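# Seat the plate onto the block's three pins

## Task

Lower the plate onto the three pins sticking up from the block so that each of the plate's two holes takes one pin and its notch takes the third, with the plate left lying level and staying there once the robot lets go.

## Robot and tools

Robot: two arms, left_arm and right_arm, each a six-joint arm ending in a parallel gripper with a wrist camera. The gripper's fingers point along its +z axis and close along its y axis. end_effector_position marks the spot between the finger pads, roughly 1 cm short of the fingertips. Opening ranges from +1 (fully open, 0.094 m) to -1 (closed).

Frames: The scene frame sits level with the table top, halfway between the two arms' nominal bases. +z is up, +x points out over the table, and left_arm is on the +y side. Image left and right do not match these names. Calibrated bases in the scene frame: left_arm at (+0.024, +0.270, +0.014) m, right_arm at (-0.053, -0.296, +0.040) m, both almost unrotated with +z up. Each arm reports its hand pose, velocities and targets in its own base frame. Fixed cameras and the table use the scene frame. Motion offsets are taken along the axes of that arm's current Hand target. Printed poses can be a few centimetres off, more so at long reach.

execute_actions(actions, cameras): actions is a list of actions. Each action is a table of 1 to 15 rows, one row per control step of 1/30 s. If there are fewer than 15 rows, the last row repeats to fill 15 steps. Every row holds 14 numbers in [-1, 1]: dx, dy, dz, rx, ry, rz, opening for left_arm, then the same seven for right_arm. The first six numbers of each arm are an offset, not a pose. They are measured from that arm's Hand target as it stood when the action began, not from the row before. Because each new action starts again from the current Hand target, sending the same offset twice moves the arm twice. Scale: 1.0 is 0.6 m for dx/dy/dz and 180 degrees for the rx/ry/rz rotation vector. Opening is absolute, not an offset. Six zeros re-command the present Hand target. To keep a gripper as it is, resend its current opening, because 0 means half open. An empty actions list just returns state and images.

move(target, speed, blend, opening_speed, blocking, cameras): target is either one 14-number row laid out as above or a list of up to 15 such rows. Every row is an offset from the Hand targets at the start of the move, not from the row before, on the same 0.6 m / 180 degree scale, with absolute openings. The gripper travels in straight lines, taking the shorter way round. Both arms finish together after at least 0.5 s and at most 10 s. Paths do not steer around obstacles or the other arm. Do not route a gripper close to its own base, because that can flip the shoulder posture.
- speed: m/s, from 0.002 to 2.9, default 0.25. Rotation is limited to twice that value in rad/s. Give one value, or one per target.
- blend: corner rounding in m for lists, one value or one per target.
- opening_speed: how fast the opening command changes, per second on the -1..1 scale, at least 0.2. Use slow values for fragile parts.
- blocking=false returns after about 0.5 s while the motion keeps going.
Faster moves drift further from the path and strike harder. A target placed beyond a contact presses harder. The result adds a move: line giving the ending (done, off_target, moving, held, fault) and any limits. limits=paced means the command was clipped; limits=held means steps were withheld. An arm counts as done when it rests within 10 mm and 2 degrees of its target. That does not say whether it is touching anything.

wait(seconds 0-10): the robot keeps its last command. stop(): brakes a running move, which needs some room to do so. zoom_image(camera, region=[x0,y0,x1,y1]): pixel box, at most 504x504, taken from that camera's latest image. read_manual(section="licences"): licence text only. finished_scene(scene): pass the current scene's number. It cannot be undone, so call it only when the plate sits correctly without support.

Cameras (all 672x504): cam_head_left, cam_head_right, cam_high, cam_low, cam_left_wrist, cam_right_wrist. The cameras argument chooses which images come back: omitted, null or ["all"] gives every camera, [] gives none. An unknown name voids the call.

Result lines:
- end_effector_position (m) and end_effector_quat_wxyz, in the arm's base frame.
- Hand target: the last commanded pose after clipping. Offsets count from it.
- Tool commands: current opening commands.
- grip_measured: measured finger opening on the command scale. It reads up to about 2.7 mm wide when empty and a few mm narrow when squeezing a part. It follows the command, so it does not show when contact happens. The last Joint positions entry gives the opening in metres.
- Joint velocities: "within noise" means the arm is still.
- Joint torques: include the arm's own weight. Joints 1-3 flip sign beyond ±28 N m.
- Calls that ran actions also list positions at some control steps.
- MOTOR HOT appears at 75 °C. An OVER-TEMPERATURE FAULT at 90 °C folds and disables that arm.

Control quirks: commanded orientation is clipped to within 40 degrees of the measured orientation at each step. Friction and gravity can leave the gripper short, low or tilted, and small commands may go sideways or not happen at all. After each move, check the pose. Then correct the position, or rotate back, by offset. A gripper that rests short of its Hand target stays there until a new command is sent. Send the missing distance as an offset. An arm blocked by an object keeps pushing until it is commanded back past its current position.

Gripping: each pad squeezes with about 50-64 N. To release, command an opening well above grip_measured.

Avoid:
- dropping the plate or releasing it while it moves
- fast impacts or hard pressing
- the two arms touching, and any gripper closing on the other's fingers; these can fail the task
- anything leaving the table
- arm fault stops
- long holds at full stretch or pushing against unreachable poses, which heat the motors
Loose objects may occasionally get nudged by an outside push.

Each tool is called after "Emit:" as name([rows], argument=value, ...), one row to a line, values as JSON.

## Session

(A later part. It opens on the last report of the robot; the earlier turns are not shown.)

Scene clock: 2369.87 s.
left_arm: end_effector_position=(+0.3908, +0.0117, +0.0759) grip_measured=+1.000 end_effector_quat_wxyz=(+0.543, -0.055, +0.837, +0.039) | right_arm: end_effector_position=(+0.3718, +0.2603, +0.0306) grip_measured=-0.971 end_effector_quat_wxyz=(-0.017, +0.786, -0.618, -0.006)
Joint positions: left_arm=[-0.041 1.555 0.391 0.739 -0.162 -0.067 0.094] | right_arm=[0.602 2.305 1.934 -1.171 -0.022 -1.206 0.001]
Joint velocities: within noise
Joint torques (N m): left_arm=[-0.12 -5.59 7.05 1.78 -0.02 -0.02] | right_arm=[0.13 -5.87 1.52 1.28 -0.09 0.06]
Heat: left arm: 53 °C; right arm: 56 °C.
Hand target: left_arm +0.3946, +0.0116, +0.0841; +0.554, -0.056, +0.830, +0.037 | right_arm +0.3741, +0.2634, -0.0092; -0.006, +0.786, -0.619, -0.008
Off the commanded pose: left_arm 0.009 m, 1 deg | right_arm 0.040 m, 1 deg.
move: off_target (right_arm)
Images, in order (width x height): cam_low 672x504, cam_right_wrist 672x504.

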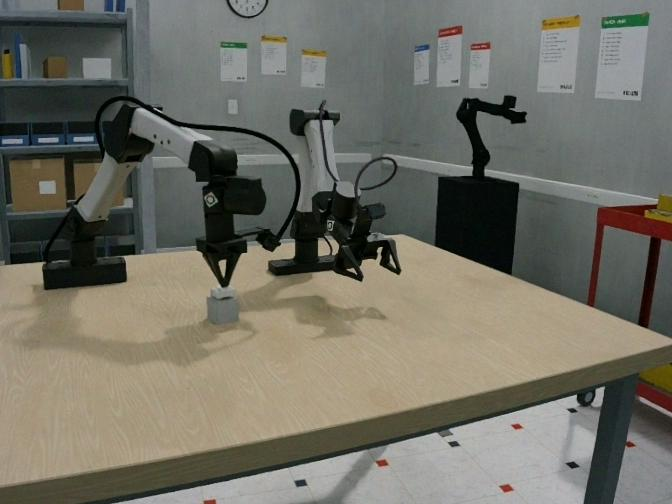

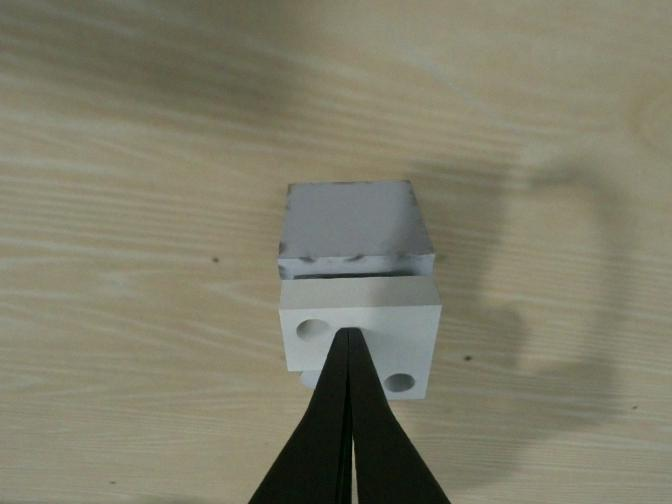

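Pressing here; push more.

Emit:
move(target=[0,0,0,0,0,0,1,0,0,0.06,0,0,0,-1], speed=0.03, cameras=["cam_right_wrist","cam_low"])

Emit:
zoom_image(camera="cam_right_wrist", region=[180, 170, 500, 440])

Emit:
zoom_image(camera="cam_low", region=[203, 276, 243, 306])

Scene clock: 2375.67 s.
left_arm: end_effector_position=(+0.3908, +0.0117, +0.0759) grip_measured=+1.000 end_effector_quat_wxyz=(+0.543, -0.055, +0.837, +0.039) | right_arm: end_effector_position=(+0.3716, +0.2601, +0.0290) grip_measured=-0.971 end_effector_quat_wxyz=(-0.037, +0.785, -0.618, +0.000)
Joint positions: left_arm=[-0.041 1.555 0.391 0.739 -0.162 -0.067 0.094] | right_arm=[0.602 2.258 1.845 -1.086 -0.022 -1.204 0.001]
Joint velocities: within noise
Joint torques (N m): left_arm=[-0.13 -5.52 7.13 1.79 -0.02 0.01] | right_arm=[0.32 -0.83 0.17 1.64 -0.09 0.03]
Heat: left arm: 53 °C; right arm: 54 °C.
Hand target: left_arm +0.3946, +0.0116, +0.0841; +0.554, -0.056, +0.830, +0.037 | right_arm +0.3739, +0.2641, -0.0452; -0.006, +0.785, -0.619, -0.008
Off the commanded pose: left_arm 0.009 m, 1 deg | right_arm 0.074 m, 4 deg.
move: off_target (right_arm)
Images, in order (width x height): cam_low 672x504, cam_right_wrist 672x504.

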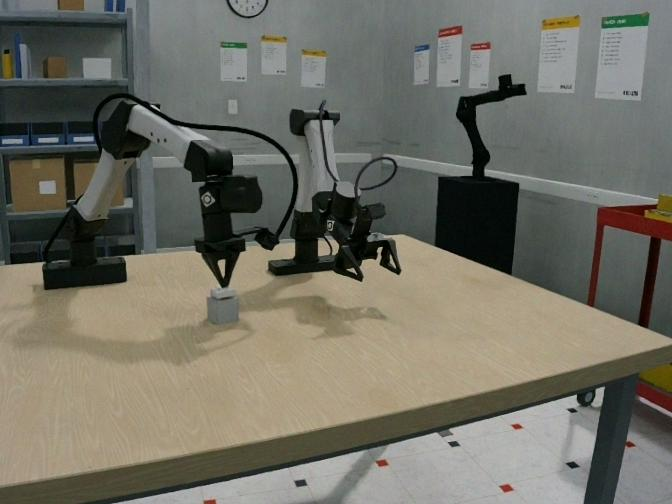

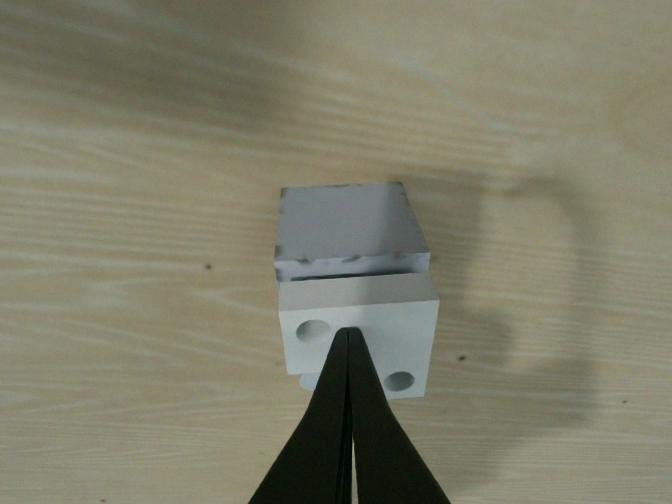

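Scaled by 1.575 from the camera's 672x504 image, which has a finer 960x720 frame.

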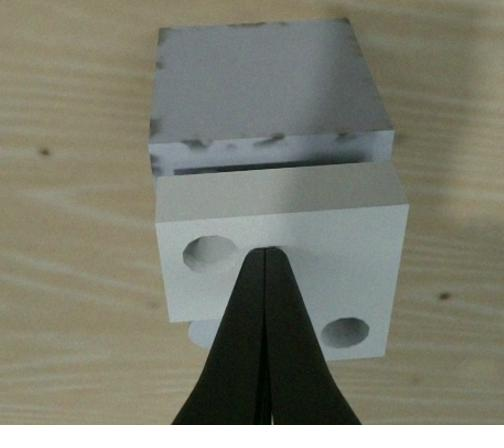

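Scaled by 12.600 from the camera's 672x504 image, which has a finer 960x720 frame.

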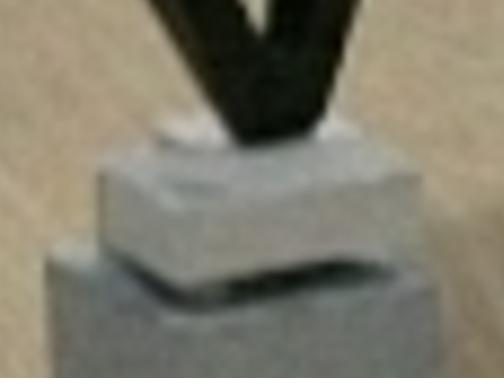

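Emit:
move(target=[0,0,0,0,0,0,1,0,0,0.06,0,0,0,-1], speed=0.03, cameras=["cam_right_wrist","cam_low"])

Emit:
zoom_image(camera="cam_right_wrist", region=[180, 170, 500, 440])

Emit:
zoom_image(camera="cam_low", region=[203, 276, 243, 306])

Scene clock: 2384.60 s.
left_arm: end_effector_position=(+0.3908, +0.0117, +0.0759) grip_measured=+1.000 end_effector_quat_wxyz=(+0.543, -0.055, +0.837, +0.039) | right_arm: end_effector_position=(+0.3948, +0.2751, -0.0361) grip_measured=-0.971 end_effector_quat_wxyz=(-0.061, +0.784, -0.618, +0.012)
Joint positions: left_arm=[-0.041 1.555 0.391 0.739 -0.162 -0.067 0.094] | right_arm=[0.604 2.393 1.807 -0.861 -0.014 -1.203 0.001]
Joint velocities: within noise
Joint torques (N m): left_arm=[-0.13 -5.5 7.09 1.78 -0.02 0.01] | right_arm=[0.23 -4.82 3.52 0.5 -0.17 0.07]
Heat: left arm: 53 °C; right arm: 52 °C.
Hand target: left_arm +0.3946, +0.0116, +0.0841; +0.554, -0.056, +0.830, +0.037 | right_arm +0.3737, +0.2647, -0.0812; -0.006, +0.785, -0.619, -0.008
Off the commanded pose: left_arm 0.009 m, 1 deg | right_arm 0.051 m, 7 deg.
move: off_target (right_arm)
Images, in order (width x height): cam_low 672x504, cam_right_wrist 672x504.

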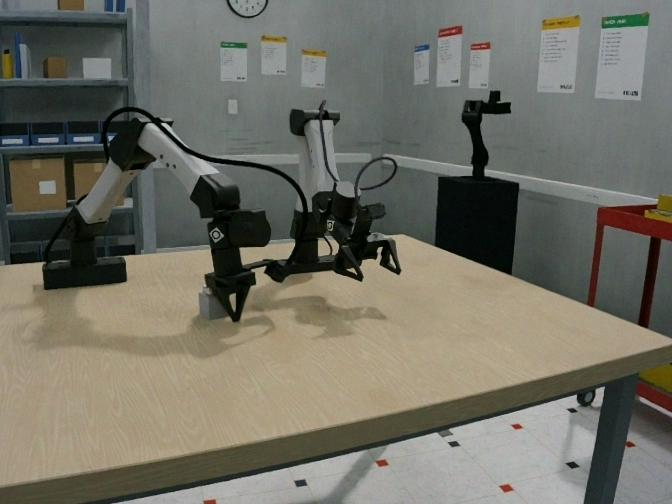

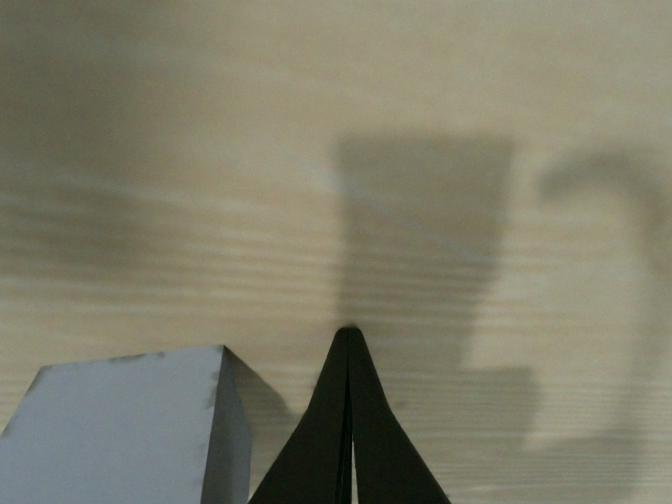

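Scaled by 1.575 from the camera's 672x504 image, which has a finer 960x720 frame.

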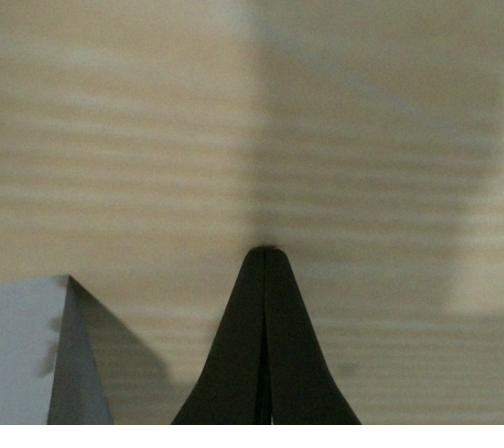

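Scaled by 12.600 from the camera's 672x504 image, which has a finer 960x720 frame.

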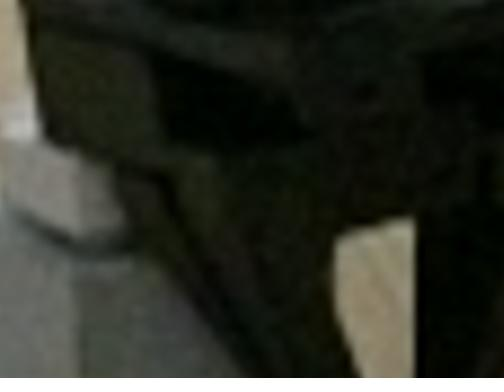

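Emit:
move([
  [0,0,0,0,0,0,1,-0.008,-0.045,-0.075,0,0,0,-1],
  [0,0,0,0,0,0,1,-0.008,-0.045,-0.3,0,0,0,-1],
], speed=0.08, cameras=["cam_right_wrist","cam_low"])

Emit:
zoom_image(camera="cam_low", region=[193, 276, 233, 306])

Scene clock: 2396.10 s.
left_arm: end_effector_position=(+0.3908, +0.0117, +0.0759) grip_measured=+1.000 end_effector_quat_wxyz=(+0.543, -0.055, +0.837, +0.039) | right_arm: end_effector_position=(+0.3972, +0.2727, +0.0886) grip_measured=-0.971 end_effector_quat_wxyz=(-0.012, +0.785, -0.620, -0.003)
Joint positions: left_arm=[-0.041 1.555 0.391 0.739 -0.162 -0.067 0.094] | right_arm=[0.597 2.509 2.529 -1.57 -0.014 -1.207 0.001]
Joint velocities: within noise
Joint torques (N m): left_arm=[-0.13 -5.42 7.15 1.78 -0.02 0] | right_arm=[-0.83 -12.05 7.31 0.28 -0.14 -0.06]
Heat: left arm: 53 °C; right arm: 52 °C.
Hand target: left_arm +0.3946, +0.0116, +0.0841; +0.554, -0.056, +0.830, +0.037 | right_arm +0.3999, +0.2723, +0.0989; -0.006, +0.785, -0.619, -0.008
Off the commanded pose: left_arm 0.009 m, 1 deg | right_arm 0.011 m, 1 deg.
joint sent to its limit (right arm) — joint 4 (wrist pitch), lower limit. The joint targets still meet the commanded pose.
move: off_target (right_arm)
Images, in order (width x height): cam_low 672x504, cam_right_wrist 672x504.

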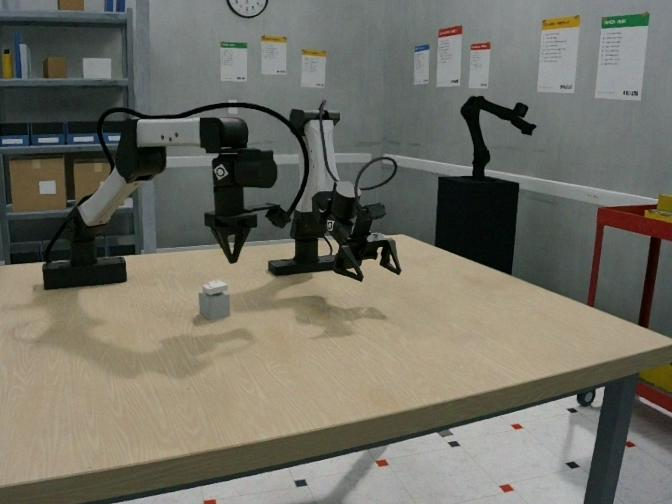

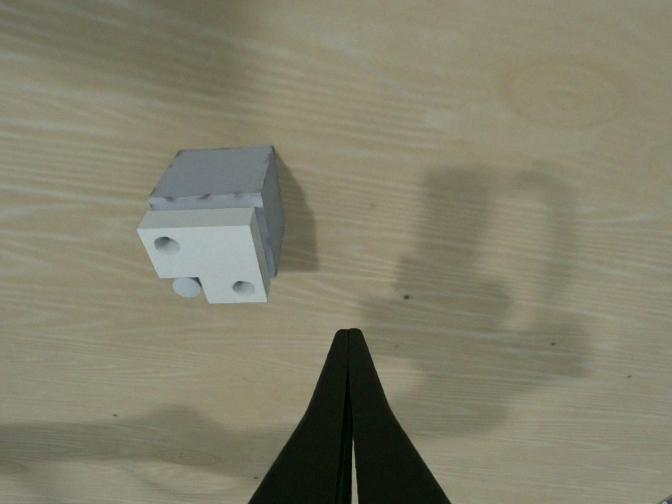

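Scaled by 12.600 from the camera's 672x504 image, which has a finer 960x720 frame.

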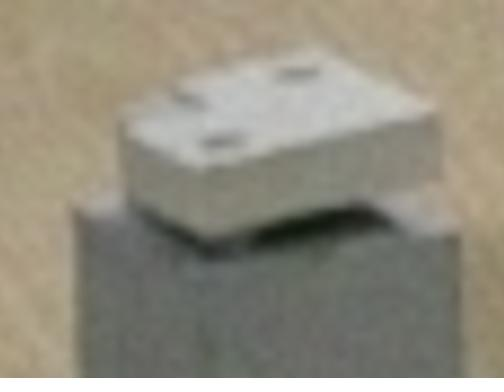

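Emit:
zoom_image(camera="cam_right_wrist", region=[130, 190, 290, 310])

Emit:
zoom_image(camera="cam_low", region=[188, 268, 244, 310])

Scaled by 3.150 from the camera's 672x504 image, which has a finer 960x720 frame.

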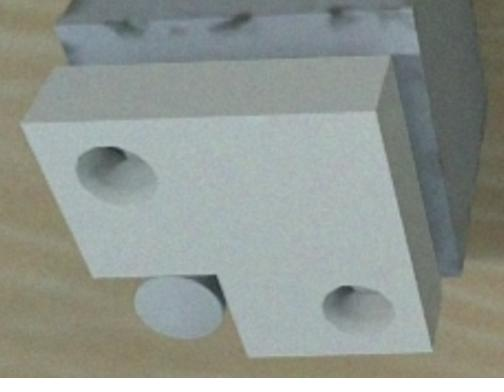

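Scaled by 9.000 from the camera's 672x504 image, which has a finer 960x720 frame.

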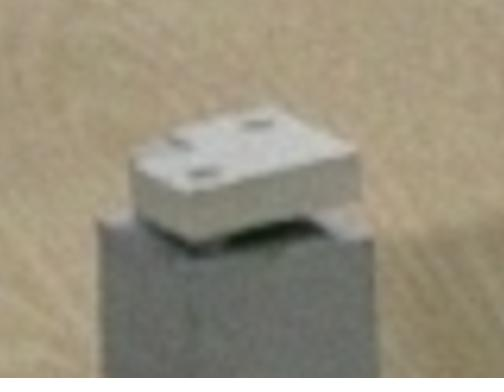

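Emit:
move(target=[0,0,0,0,0,0,1,0.0015,0.1,0,0,0,0,0.15], speed=0.1, cameras=["cam_right_wrist","cam_low"])

Emit:
zoom_image(camera="cam_right_wrist", region=[230, 120, 450, 300])

Scene clock: 2440.43 s.
left_arm: end_effector_position=(+0.3908, +0.0117, +0.0759) grip_measured=+1.000 end_effector_quat_wxyz=(+0.543, -0.055, +0.837, +0.039) | right_arm: end_effector_position=(+0.3392, +0.2533, +0.0786) grip_measured=+0.148 end_effector_quat_wxyz=(+0.027, +0.786, -0.617, -0.015)
Joint positions: left_arm=[-0.041 1.555 0.391 0.739 -0.162 -0.067 0.094] | right_arm=[0.636 2.251 2.032 -1.413 -0.014 -1.176 0.054]
Joint velocities: within noise
Joint torques (N m): left_arm=[-0.13 -5.56 7.15 1.77 0.01 0.01] | right_arm=[-0.02 -14.58 4.59 0.47 -0.18 0.11]
Heat: left arm: 53 °C; right arm: 65 °C.
Hand target: left_arm +0.3946, +0.0116, +0.0841; +0.554, -0.056, +0.830, +0.037 | right_arm +0.3418, +0.2573, +0.0989; -0.006, +0.785, -0.619, -0.008
Off the commanded pose: left_arm 0.009 m, 1 deg | right_arm 0.021 m, 4 deg.
move: off_target (right_arm)
Images, in order (width x height): cam_low 672x504, cam_right_wrist 672x504.

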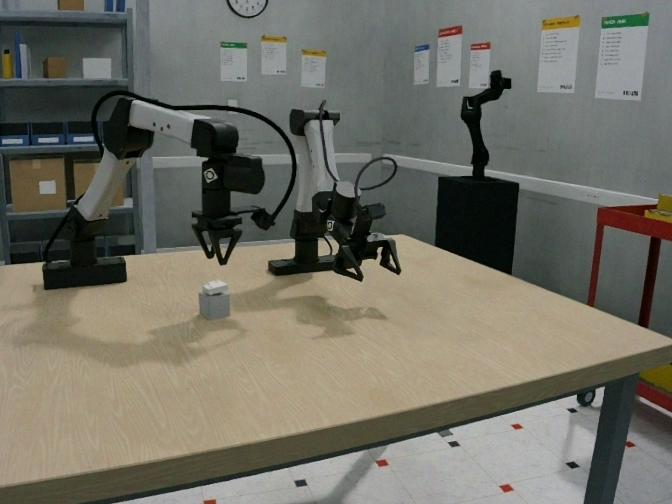

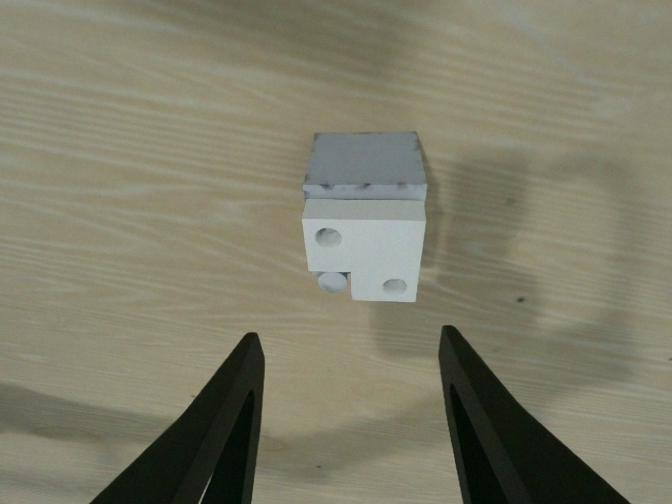

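Scaled by 2.291 from the camera's 672x504 image, which has a finer 960x720 frame.

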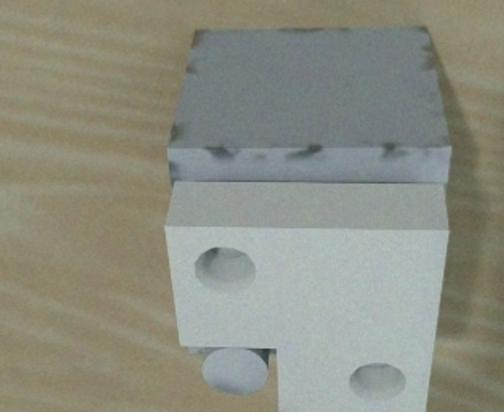

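Emit:
move(target=[0,0,0,0,0,0,1,0,-0.0117,0.05,0,0,0,0.15], speed=0.06, cameras=["cam_right_wrist"])

Emit:
zoom_image(camera="cam_right_wrist", region=[180, 170, 500, 440])

Scene clock: 2457.67 s.
left_arm: end_effector_position=(+0.3908, +0.0117, +0.0759) grip_measured=+1.000 end_effector_quat_wxyz=(+0.543, -0.055, +0.837, +0.039) | right_arm: end_effector_position=(+0.3450, +0.2575, +0.0609) grip_measured=+0.148 end_effector_quat_wxyz=(+0.013, +0.786, -0.618, -0.011)
Joint positions: left_arm=[-0.041 1.555 0.391 0.739 -0.162 -0.067 0.094] | right_arm=[0.636 2.251 1.963 -1.313 -0.014 -1.175 0.054]
Joint velocities: within noise
Joint torques (N m): left_arm=[-0.16 -5.5 7.08 1.78 -0.01 0.01] | right_arm=[-0.58 -12.29 4.67 0.52 -0.16 0.06]
Heat: left arm: 53 °C; right arm: 70 °C.
Hand target: left_arm +0.3946, +0.0116, +0.0841; +0.554, -0.056, +0.830, +0.037 | right_arm +0.3484, +0.2595, +0.0689; -0.006, +0.785, -0.619, -0.008
Off the commanded pose: left_arm 0.009 m, 1 deg | right_arm 0.009 m, 2 deg.
move: done
Images, in order (width x height): cam_right_wrist 672x504.

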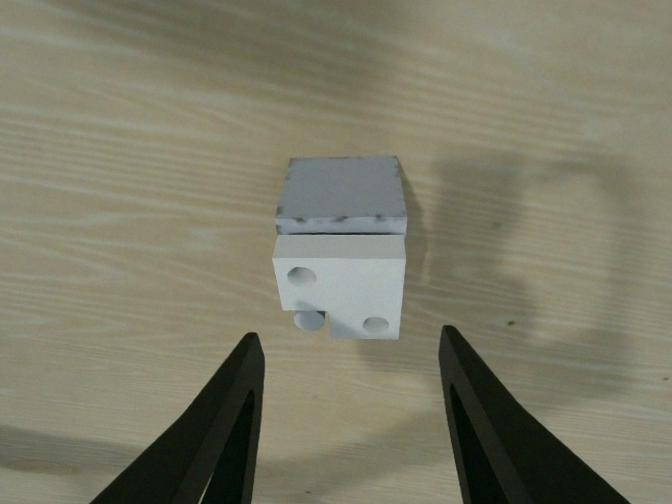

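Scaled by 1.575 from the camera's 672x504 image, which has a finer 960x720 frame.

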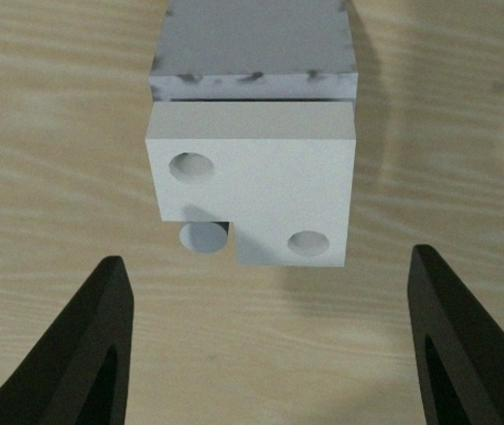

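Emit:
move(target=[0,0,0,0,0,0,1,-0.006,0.0033,0.04,0,0,0,0.15], speed=0.04, cameras=["cam_right_wrist"])

Emit:
zoom_image(camera="cam_right_wrist", region=[180, 170, 500, 440])

Scene clock: 2471.93 s.
left_arm: end_effector_position=(+0.3908, +0.0117, +0.0759) grip_measured=+1.000 end_effector_quat_wxyz=(+0.543, -0.055, +0.837, +0.039) | right_arm: end_effector_position=(+0.3443, +0.2582, +0.0400) grip_measured=+0.148 end_effector_quat_wxyz=(+0.009, +0.786, -0.619, -0.010)
Joint positions: left_arm=[-0.041 1.555 0.391 0.739 -0.162 -0.067 0.094] | right_arm=[0.638 2.251 1.88 -1.223 -0.014 -1.17 0.054]
Joint velocities: within noise
Joint torques (N m): left_arm=[-0.09 -5.53 7.13 1.79 0 -0.01] | right_arm=[0.27 -11.69 4.57 0.56 -0.17 0.07]
Heat: left arm: 53 °C; right arm: 69 °C.
Hand target: left_arm +0.3946, +0.0116, +0.0841; +0.554, -0.056, +0.830, +0.037 | right_arm +0.3455, +0.2632, +0.0450; -0.006, +0.785, -0.619, -0.008
Off the commanded pose: left_arm 0.009 m, 1 deg | right_arm 0.007 m, 2 deg.
move: done
Images, in order (width x height): cam_right_wrist 672x504.

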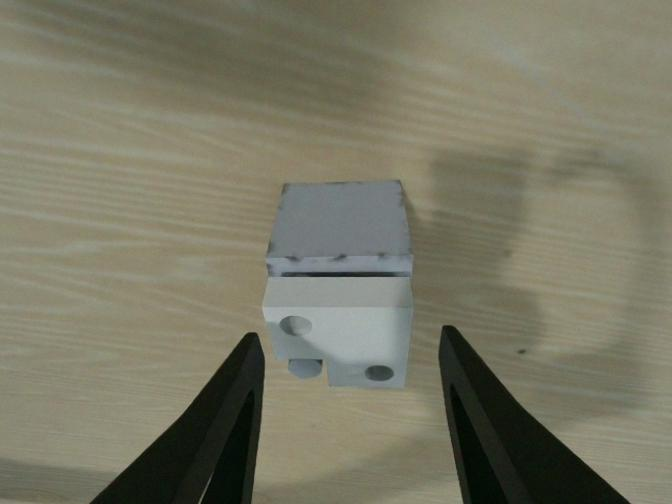

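Scaled by 1.575 from the camera's 672x504 image, which has a finer 960x720 frame.

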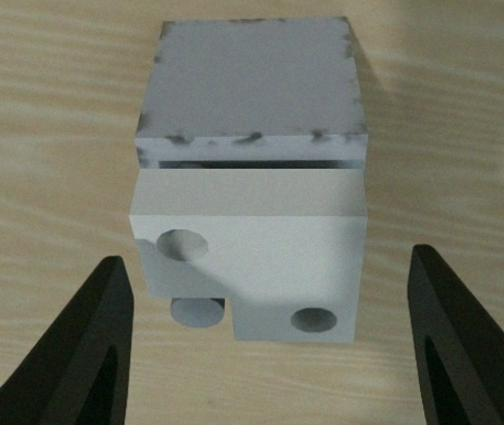

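Emit:
move(target=[0,0,0,0,0,0,1,-0.003,0.008,0.016,0,0,0,0.15], speed=0.03, cameras=["cam_right_wrist"])

Emit:
zoom_image(camera="cam_right_wrist", region=[180, 170, 500, 440])

Scene clock: 2479.70 s.
left_arm: end_effector_position=(+0.3908, +0.0117, +0.0759) grip_measured=+1.000 end_effector_quat_wxyz=(+0.543, -0.055, +0.837, +0.039) | right_arm: end_effector_position=(+0.3385, +0.2584, +0.0264) grip_measured=+0.148 end_effector_quat_wxyz=(+0.014, +0.785, -0.619, -0.011)
Joint positions: left_arm=[-0.041 1.555 0.391 0.739 -0.162 -0.067 0.094] | right_arm=[0.646 2.251 1.825 -1.178 -0.014 -1.161 0.054]
Joint velocities: within noise
Joint torques (N m): left_arm=[-0.2 -5.5 7.01 1.78 0.01 0.02] | right_arm=[0.29 -12.37 4.56 0.52 -0.18 0.07]
Heat: left arm: 53 °C; right arm: 69 °C.
Hand target: left_arm +0.3946, +0.0116, +0.0841; +0.554, -0.056, +0.830, +0.037 | right_arm +0.3404, +0.2638, +0.0354; -0.006, +0.785, -0.619, -0.008
Off the commanded pose: left_arm 0.009 m, 1 deg | right_arm 0.011 m, 2 deg.
move: off_target (right_arm)
Images, in order (width x height): cam_right_wrist 672x504.

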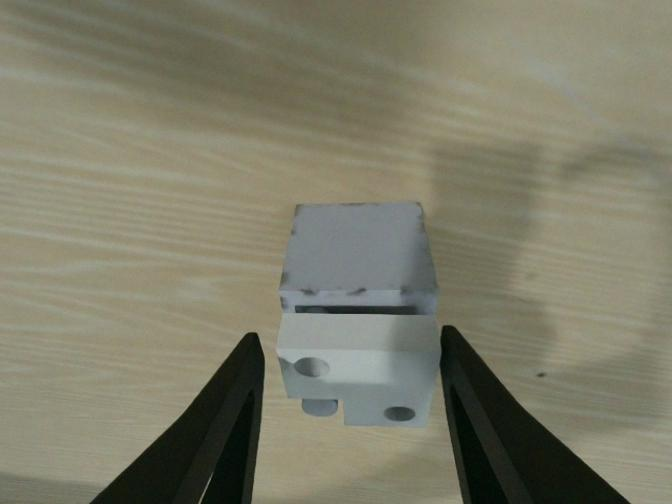

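Scaled by 1.575 from the camera's 672x504 image, which has a finer 960x720 frame.

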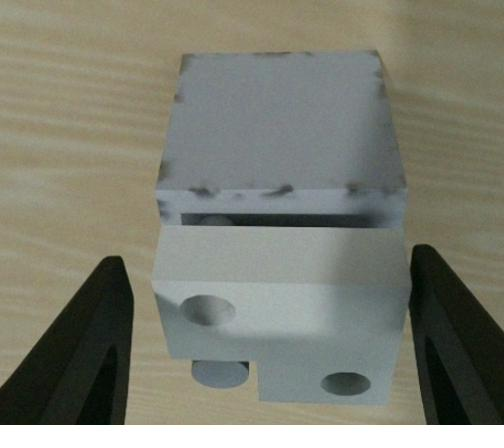

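Emit:
move([
  [0,0,0,0,0,0,1,0,-0.009,-0.016,0,0,0,0.15],
], speed=0.03, cameras=["cam_right_wrist"])

Emit:
zoom_image(camera="cam_right_wrist", region=[180, 170, 500, 440])

Scene clock: 2489.53 s.
left_arm: end_effector_position=(+0.3908, +0.0117, +0.0759) grip_measured=+1.000 end_effector_quat_wxyz=(+0.543, -0.055, +0.837, +0.039) | right_arm: end_effector_position=(+0.3396, +0.2592, +0.0299) grip_measured=+0.148 end_effector_quat_wxyz=(+0.013, +0.785, -0.619, -0.011)
Joint positions: left_arm=[-0.041 1.555 0.391 0.739 -0.162 -0.067 0.094] | right_arm=[0.646 2.251 1.84 -1.189 -0.014 -1.161 0.054]
Joint velocities: within noise
Joint torques (N m): left_arm=[-0.06 -5.5 7.08 1.78 0.01 0] | right_arm=[-0.05 -11.34 8.31 0.2 -0.16 0.01]
Heat: left arm: 53 °C; right arm: 69 °C.
Hand target: left_arm +0.3946, +0.0116, +0.0841; +0.554, -0.056, +0.830, +0.037 | right_arm +0.3457, +0.2649, +0.0450; -0.006, +0.785, -0.619, -0.008
Off the commanded pose: left_arm 0.009 m, 1 deg | right_arm 0.017 m, 2 deg.
move: off_target (right_arm)
Images, in order (width x height): cam_right_wrist 672x504.

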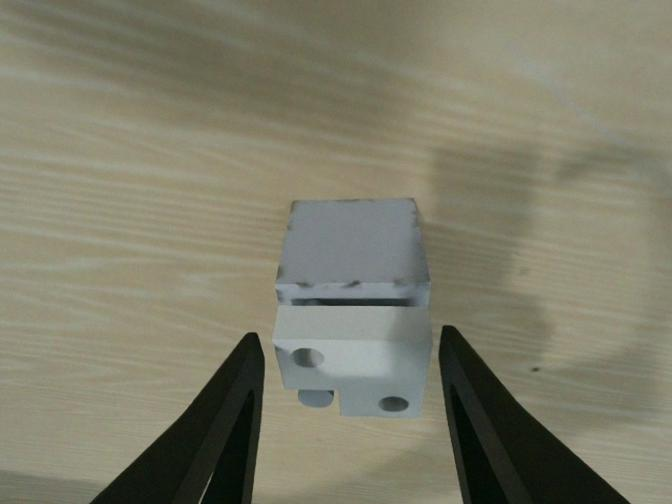

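Scaled by 1.575 from the camera's 672x504 image, which has a finer 960x720 frame.

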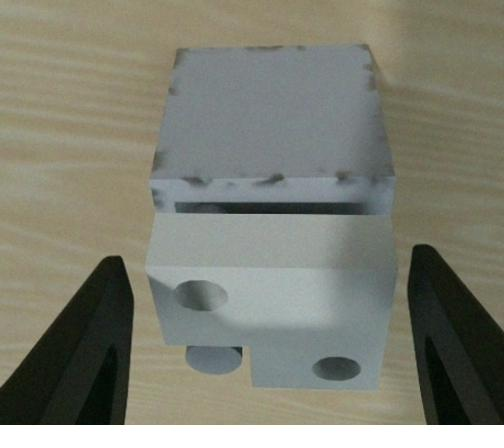

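Emit:
move([
  [0,0,0,0,0,0,1,0.005,0.006,0.02,0,0,0,0.15],
  [0,0,0,0,0,0,1,0.005,0.006,0.02,0,0,0,-0.25],
], speed=0.03, opening_speed=0.4, cameras=["cam_right_wrist","cam_low"])

Emit:
zoom_image(camera="cam_right_wrist", region=[180, 170, 500, 440])

Emit:
zoom_image(camera="cam_low", region=[193, 276, 233, 306])

Scene clock: 2501.60 s.
left_arm: end_effector_position=(+0.3908, +0.0117, +0.0759) grip_measured=+1.000 end_effector_quat_wxyz=(+0.543, -0.055, +0.837, +0.039) | right_arm: end_effector_position=(+0.3400, +0.2595, +0.0253) grip_measured=-0.048 end_effector_quat_wxyz=(+0.010, +0.785, -0.619, -0.010)
Joint positions: left_arm=[-0.041 1.555 0.391 0.739 -0.162 -0.067 0.094] | right_arm=[0.646 2.251 1.821 -1.166 -0.014 -1.161 0.045]
Joint velocities: within noise
Joint torques (N m): left_arm=[-0.06 -5.42 7.15 1.79 0 0] | right_arm=[-0.36 -11.99 4.66 0.48 -0.15 0]
Heat: left arm: 53 °C; right arm: 68 °C.
Hand target: left_arm +0.3946, +0.0116, +0.0841; +0.554, -0.056, +0.830, +0.037 | right_arm +0.3428, +0.2614, +0.0329; -0.006, +0.785, -0.619, -0.008
Off the commanded pose: left_arm 0.009 m, 1 deg | right_arm 0.008 m, 2 deg.
move: done
Images, in order (width x height): cam_low 672x504, cam_right_wrist 672x504.

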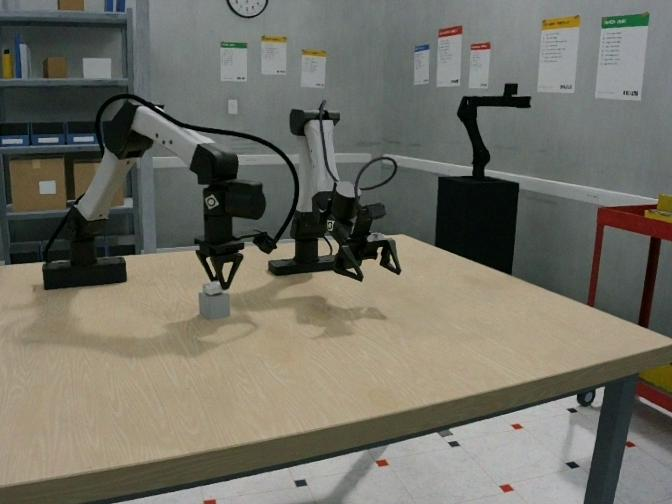

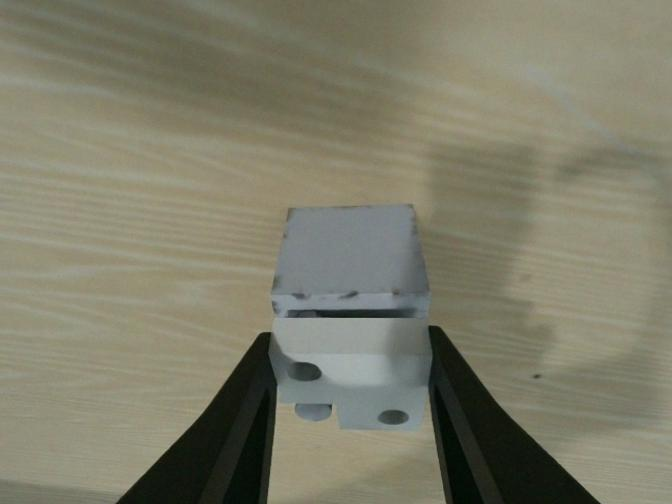

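Scaled by 1.575 from the camera's 672x504 image, which has a finer 960x720 frame.

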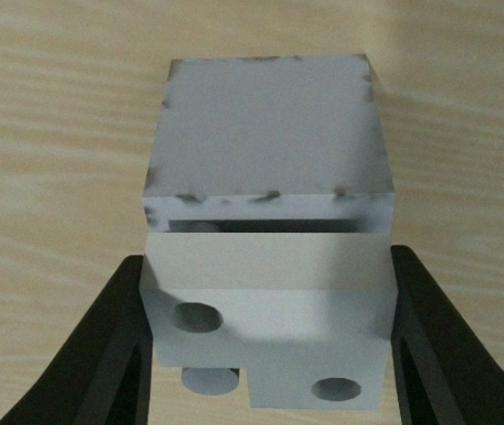

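Scaled by 12.600 from the camera's 672x504 image, which has a finer 960x720 frame.

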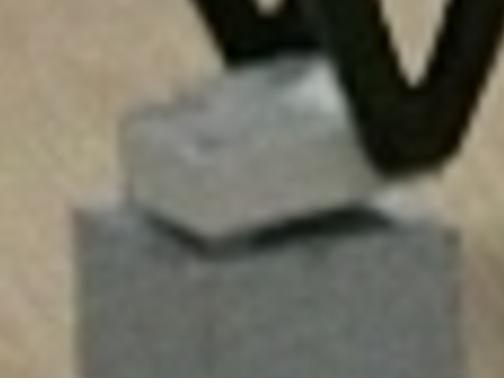

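Emit:
move(target=[0,0,0,0,0,0,1,0,0,0.006,0,0.055,0,-0.25], speed=0.05, cameras=["cam_right_wrist","cam_low"])

Emit:
zoom_image(camera="cam_right_wrist", region=[180, 170, 500, 440])

Emit:
zoom_image(camera="cam_low", region=[193, 276, 233, 306])

Scene clock: 2514.43 s.
left_arm: end_effector_position=(+0.3908, +0.0117, +0.0759) grip_measured=+1.000 end_effector_quat_wxyz=(+0.543, -0.055, +0.837, +0.039) | right_arm: end_effector_position=(+0.3382, +0.2629, +0.0265) grip_measured=-0.049 end_effector_quat_wxyz=(+0.041, +0.785, -0.617, +0.044)
Joint positions: left_arm=[-0.041 1.555 0.391 0.739 -0.162 -0.067 0.094] | right_arm=[0.702 2.293 1.891 -1.232 0.103 -1.104 0.045]
Joint velocities: within noise
Joint torques (N m): left_arm=[-0.18 -5.55 7.04 1.79 -0.02 -0.03] | right_arm=[0.1 -9.29 8.2 0.04 0.24 0.09]
Heat: left arm: 53 °C; right arm: 67 °C.
Hand target: left_arm +0.3946, +0.0116, +0.0841; +0.554, -0.056, +0.830, +0.037 | right_arm +0.3428, +0.2615, +0.0293; +0.048, +0.783, -0.617, +0.060
Off the commanded pose: left_arm 0.009 m, 1 deg | right_arm 0.006 m, 2 deg.
move: done
Images, in order (width x height): cam_low 672x504, cam_right_wrist 672x504.

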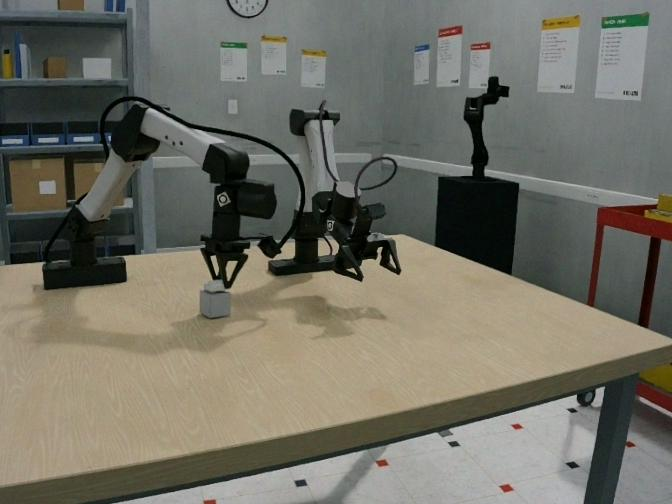

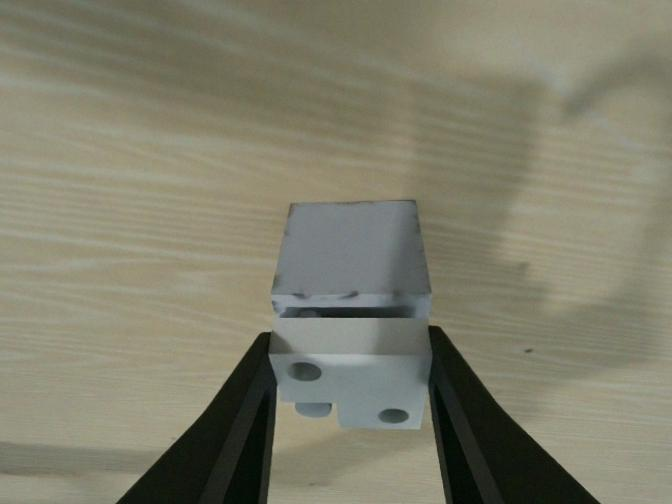

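Scaled by 1.575 from the camera's 672x504 image, which has a finer 960x720 frame.

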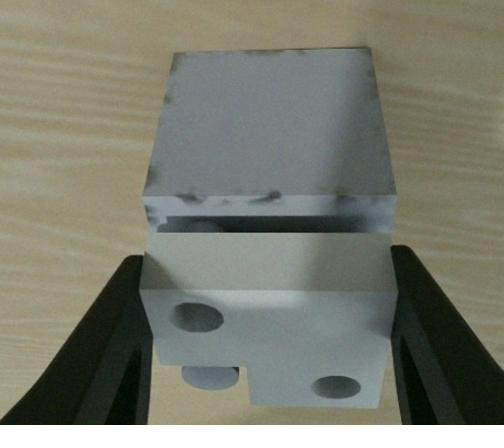

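Scaled by 12.600 from the camera's 672x504 image, which has a finer 960x720 frame.

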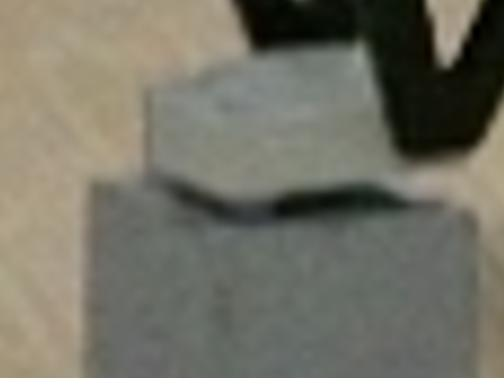

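Emit:
zoom_image(camera="cam_low", region=[178, 268, 258, 328])

Scaled by 6.300 from the camera's 672x504 image, which has a finer 960x720 frame.

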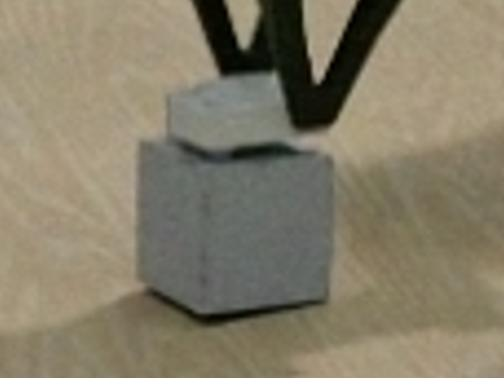

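Emit:
move(target=[0,0,0,0,0,0,1,0,0,0.03,0,0,0,-0.25], speed=0.03, cameras=["cam_right_wrist","cam_low"])

Emit:
zoom_image(camera="cam_low", region=[178, 268, 258, 328])

Emit:
zoom_image(camera="cam_low", region=[193, 276, 233, 306])

Scene clock: 2528.60 s.
left_arm: end_effector_position=(+0.3908, +0.0117, +0.0759) grip_measured=+1.000 end_effector_quat_wxyz=(+0.543, -0.055, +0.837, +0.039) | right_arm: end_effector_position=(+0.3383, +0.2629, +0.0258) grip_measured=-0.049 end_effector_quat_wxyz=(+0.041, +0.784, -0.617, +0.044)
Joint positions: left_arm=[-0.041 1.555 0.391 0.739 -0.162 -0.067 0.094] | right_arm=[0.702 2.294 1.89 -1.23 0.103 -1.103 0.045]
Joint velocities: within noise
Joint torques (N m): left_arm=[-0.09 -5.67 7.25 1.81 -0.01 -0.02] | right_arm=[-0.36 -8.51 3.81 0.57 0.25 0.02]
Heat: left arm: 53 °C; right arm: 62 °C.
Hand target: left_arm +0.3946, +0.0116, +0.0841; +0.554, -0.056, +0.830, +0.037 | right_arm +0.3434, +0.2589, +0.0114; +0.048, +0.783, -0.617, +0.060
Off the commanded pose: left_arm 0.009 m, 1 deg | right_arm 0.016 m, 2 deg.
move: off_target (right_arm)
Images, in order (width x height): cam_low 672x504, cam_right_wrist 672x504.

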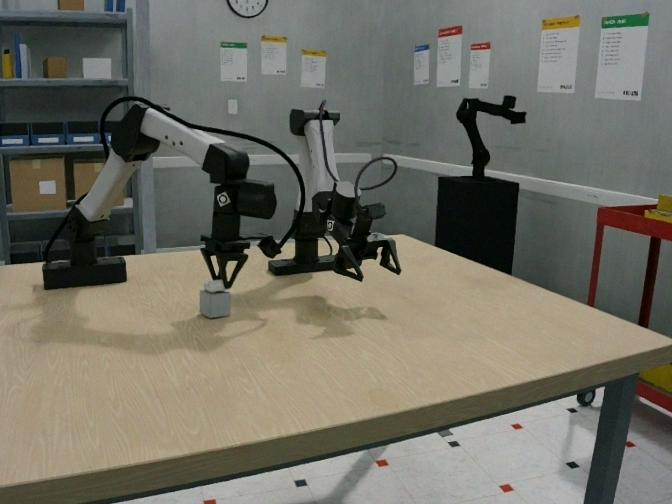

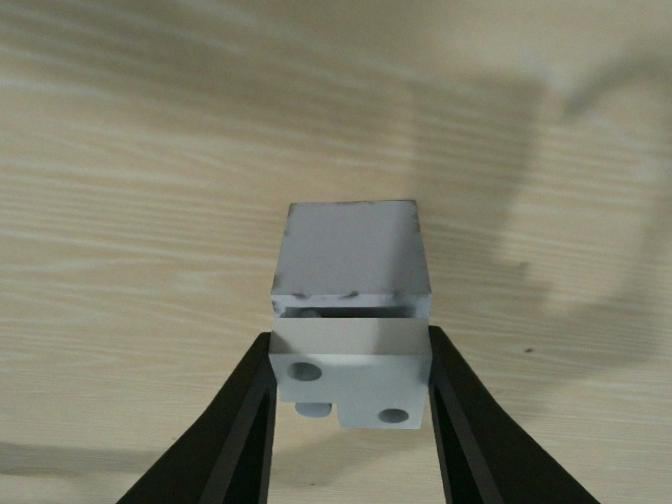

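Scaled by 6.300 from the camera's 672x504 image, which has a finer 960x720 frame.

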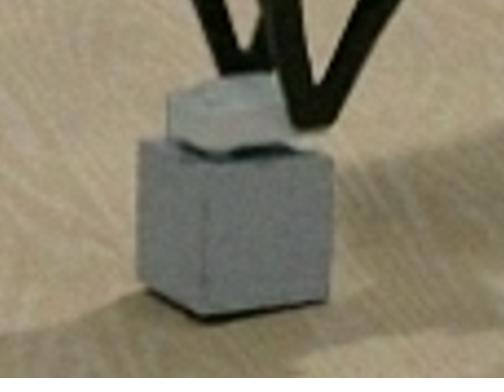

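Scaled by 12.600 from the camera's 672x504 image, which has a finer 960x720 frame.

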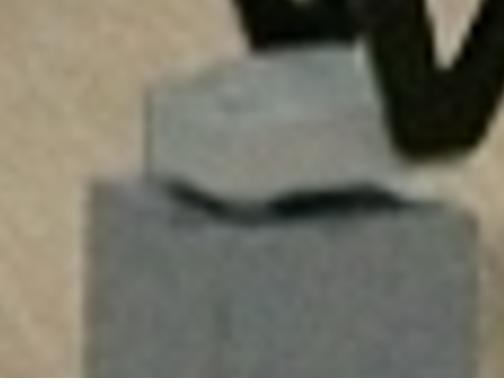

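Emit:
move(target=[0,0,0,0,0,0,1,0,0,0.05,0,0,0,-0.25], speed=0.03, cameras=["cam_right_wrist","cam_low"])

Emit:
zoom_image(camera="cam_low", region=[178, 268, 258, 328])

Emit:
zoom_image(camera="cam_low", region=[193, 276, 233, 306])

Scene clock: 2537.80 s.
left_arm: end_effector_position=(+0.3908, +0.0117, +0.0759) grip_measured=+1.000 end_effector_quat_wxyz=(+0.543, -0.055, +0.837, +0.039) | right_arm: end_effector_position=(+0.3389, +0.2580, +0.0223) grip_measured=-0.049 end_effector_quat_wxyz=(+0.035, +0.784, -0.618, +0.054)
Joint positions: left_arm=[-0.041 1.555 0.391 0.739 -0.162 -0.067 0.094] | right_arm=[0.699 2.268 1.831 -1.18 0.119 -1.106 0.045]
Joint velocities: within noise
Joint torques (N m): left_arm=[-0.05 -5.57 7.16 1.79 0.01 -0.02] | right_arm=[-0.99 -5.38 1.11 1.15 0.11 -0.03]
Heat: left arm: 53 °C; right arm: 59 °C.
Hand target: left_arm +0.3946, +0.0116, +0.0841; +0.554, -0.056, +0.830, +0.037 | right_arm +0.3446, +0.2544, -0.0180; +0.048, +0.783, -0.617, +0.060
Off the commanded pose: left_arm 0.009 m, 1 deg | right_arm 0.041 m, 2 deg.
move: off_target (right_arm)
Images, in order (width x height): cam_low 672x504, cam_right_wrist 672x504.

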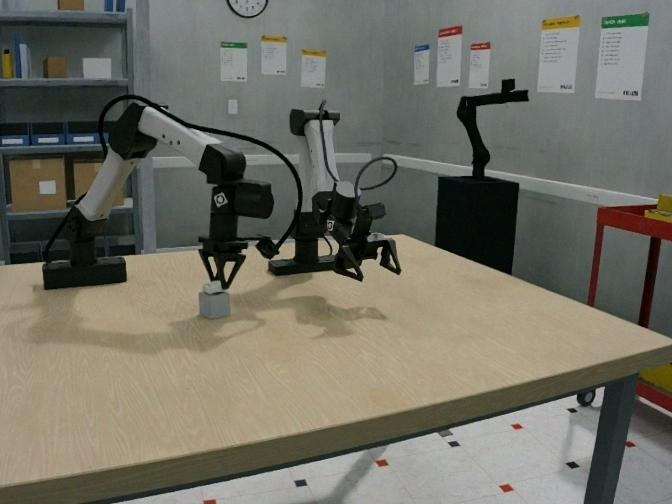

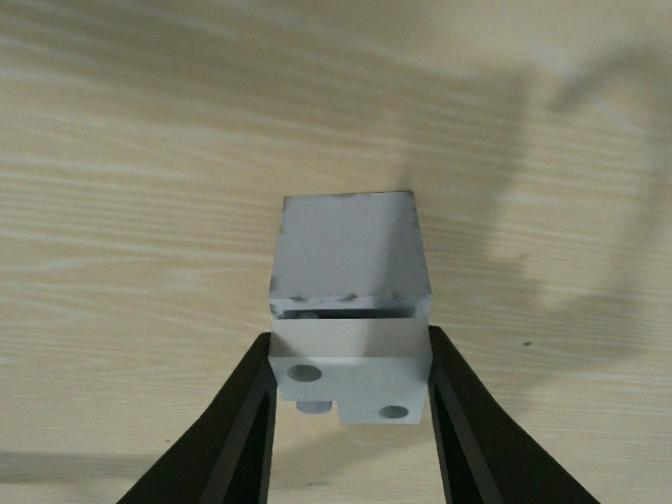

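Scaled by 6.300 from the camera's 672x504 image, which has a finer 960x720 frame.

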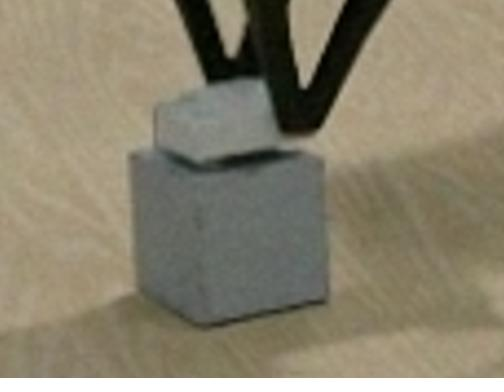

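Scaled by 12.600 from the camera's 672x504 image, which has a finer 960x720 frame.

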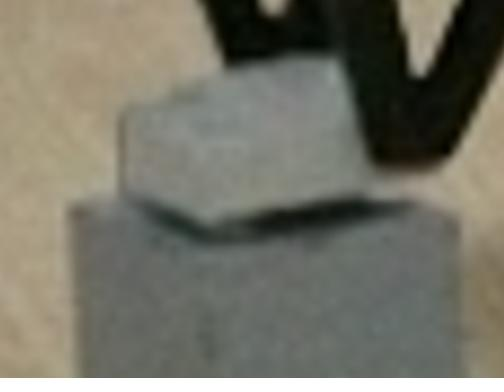

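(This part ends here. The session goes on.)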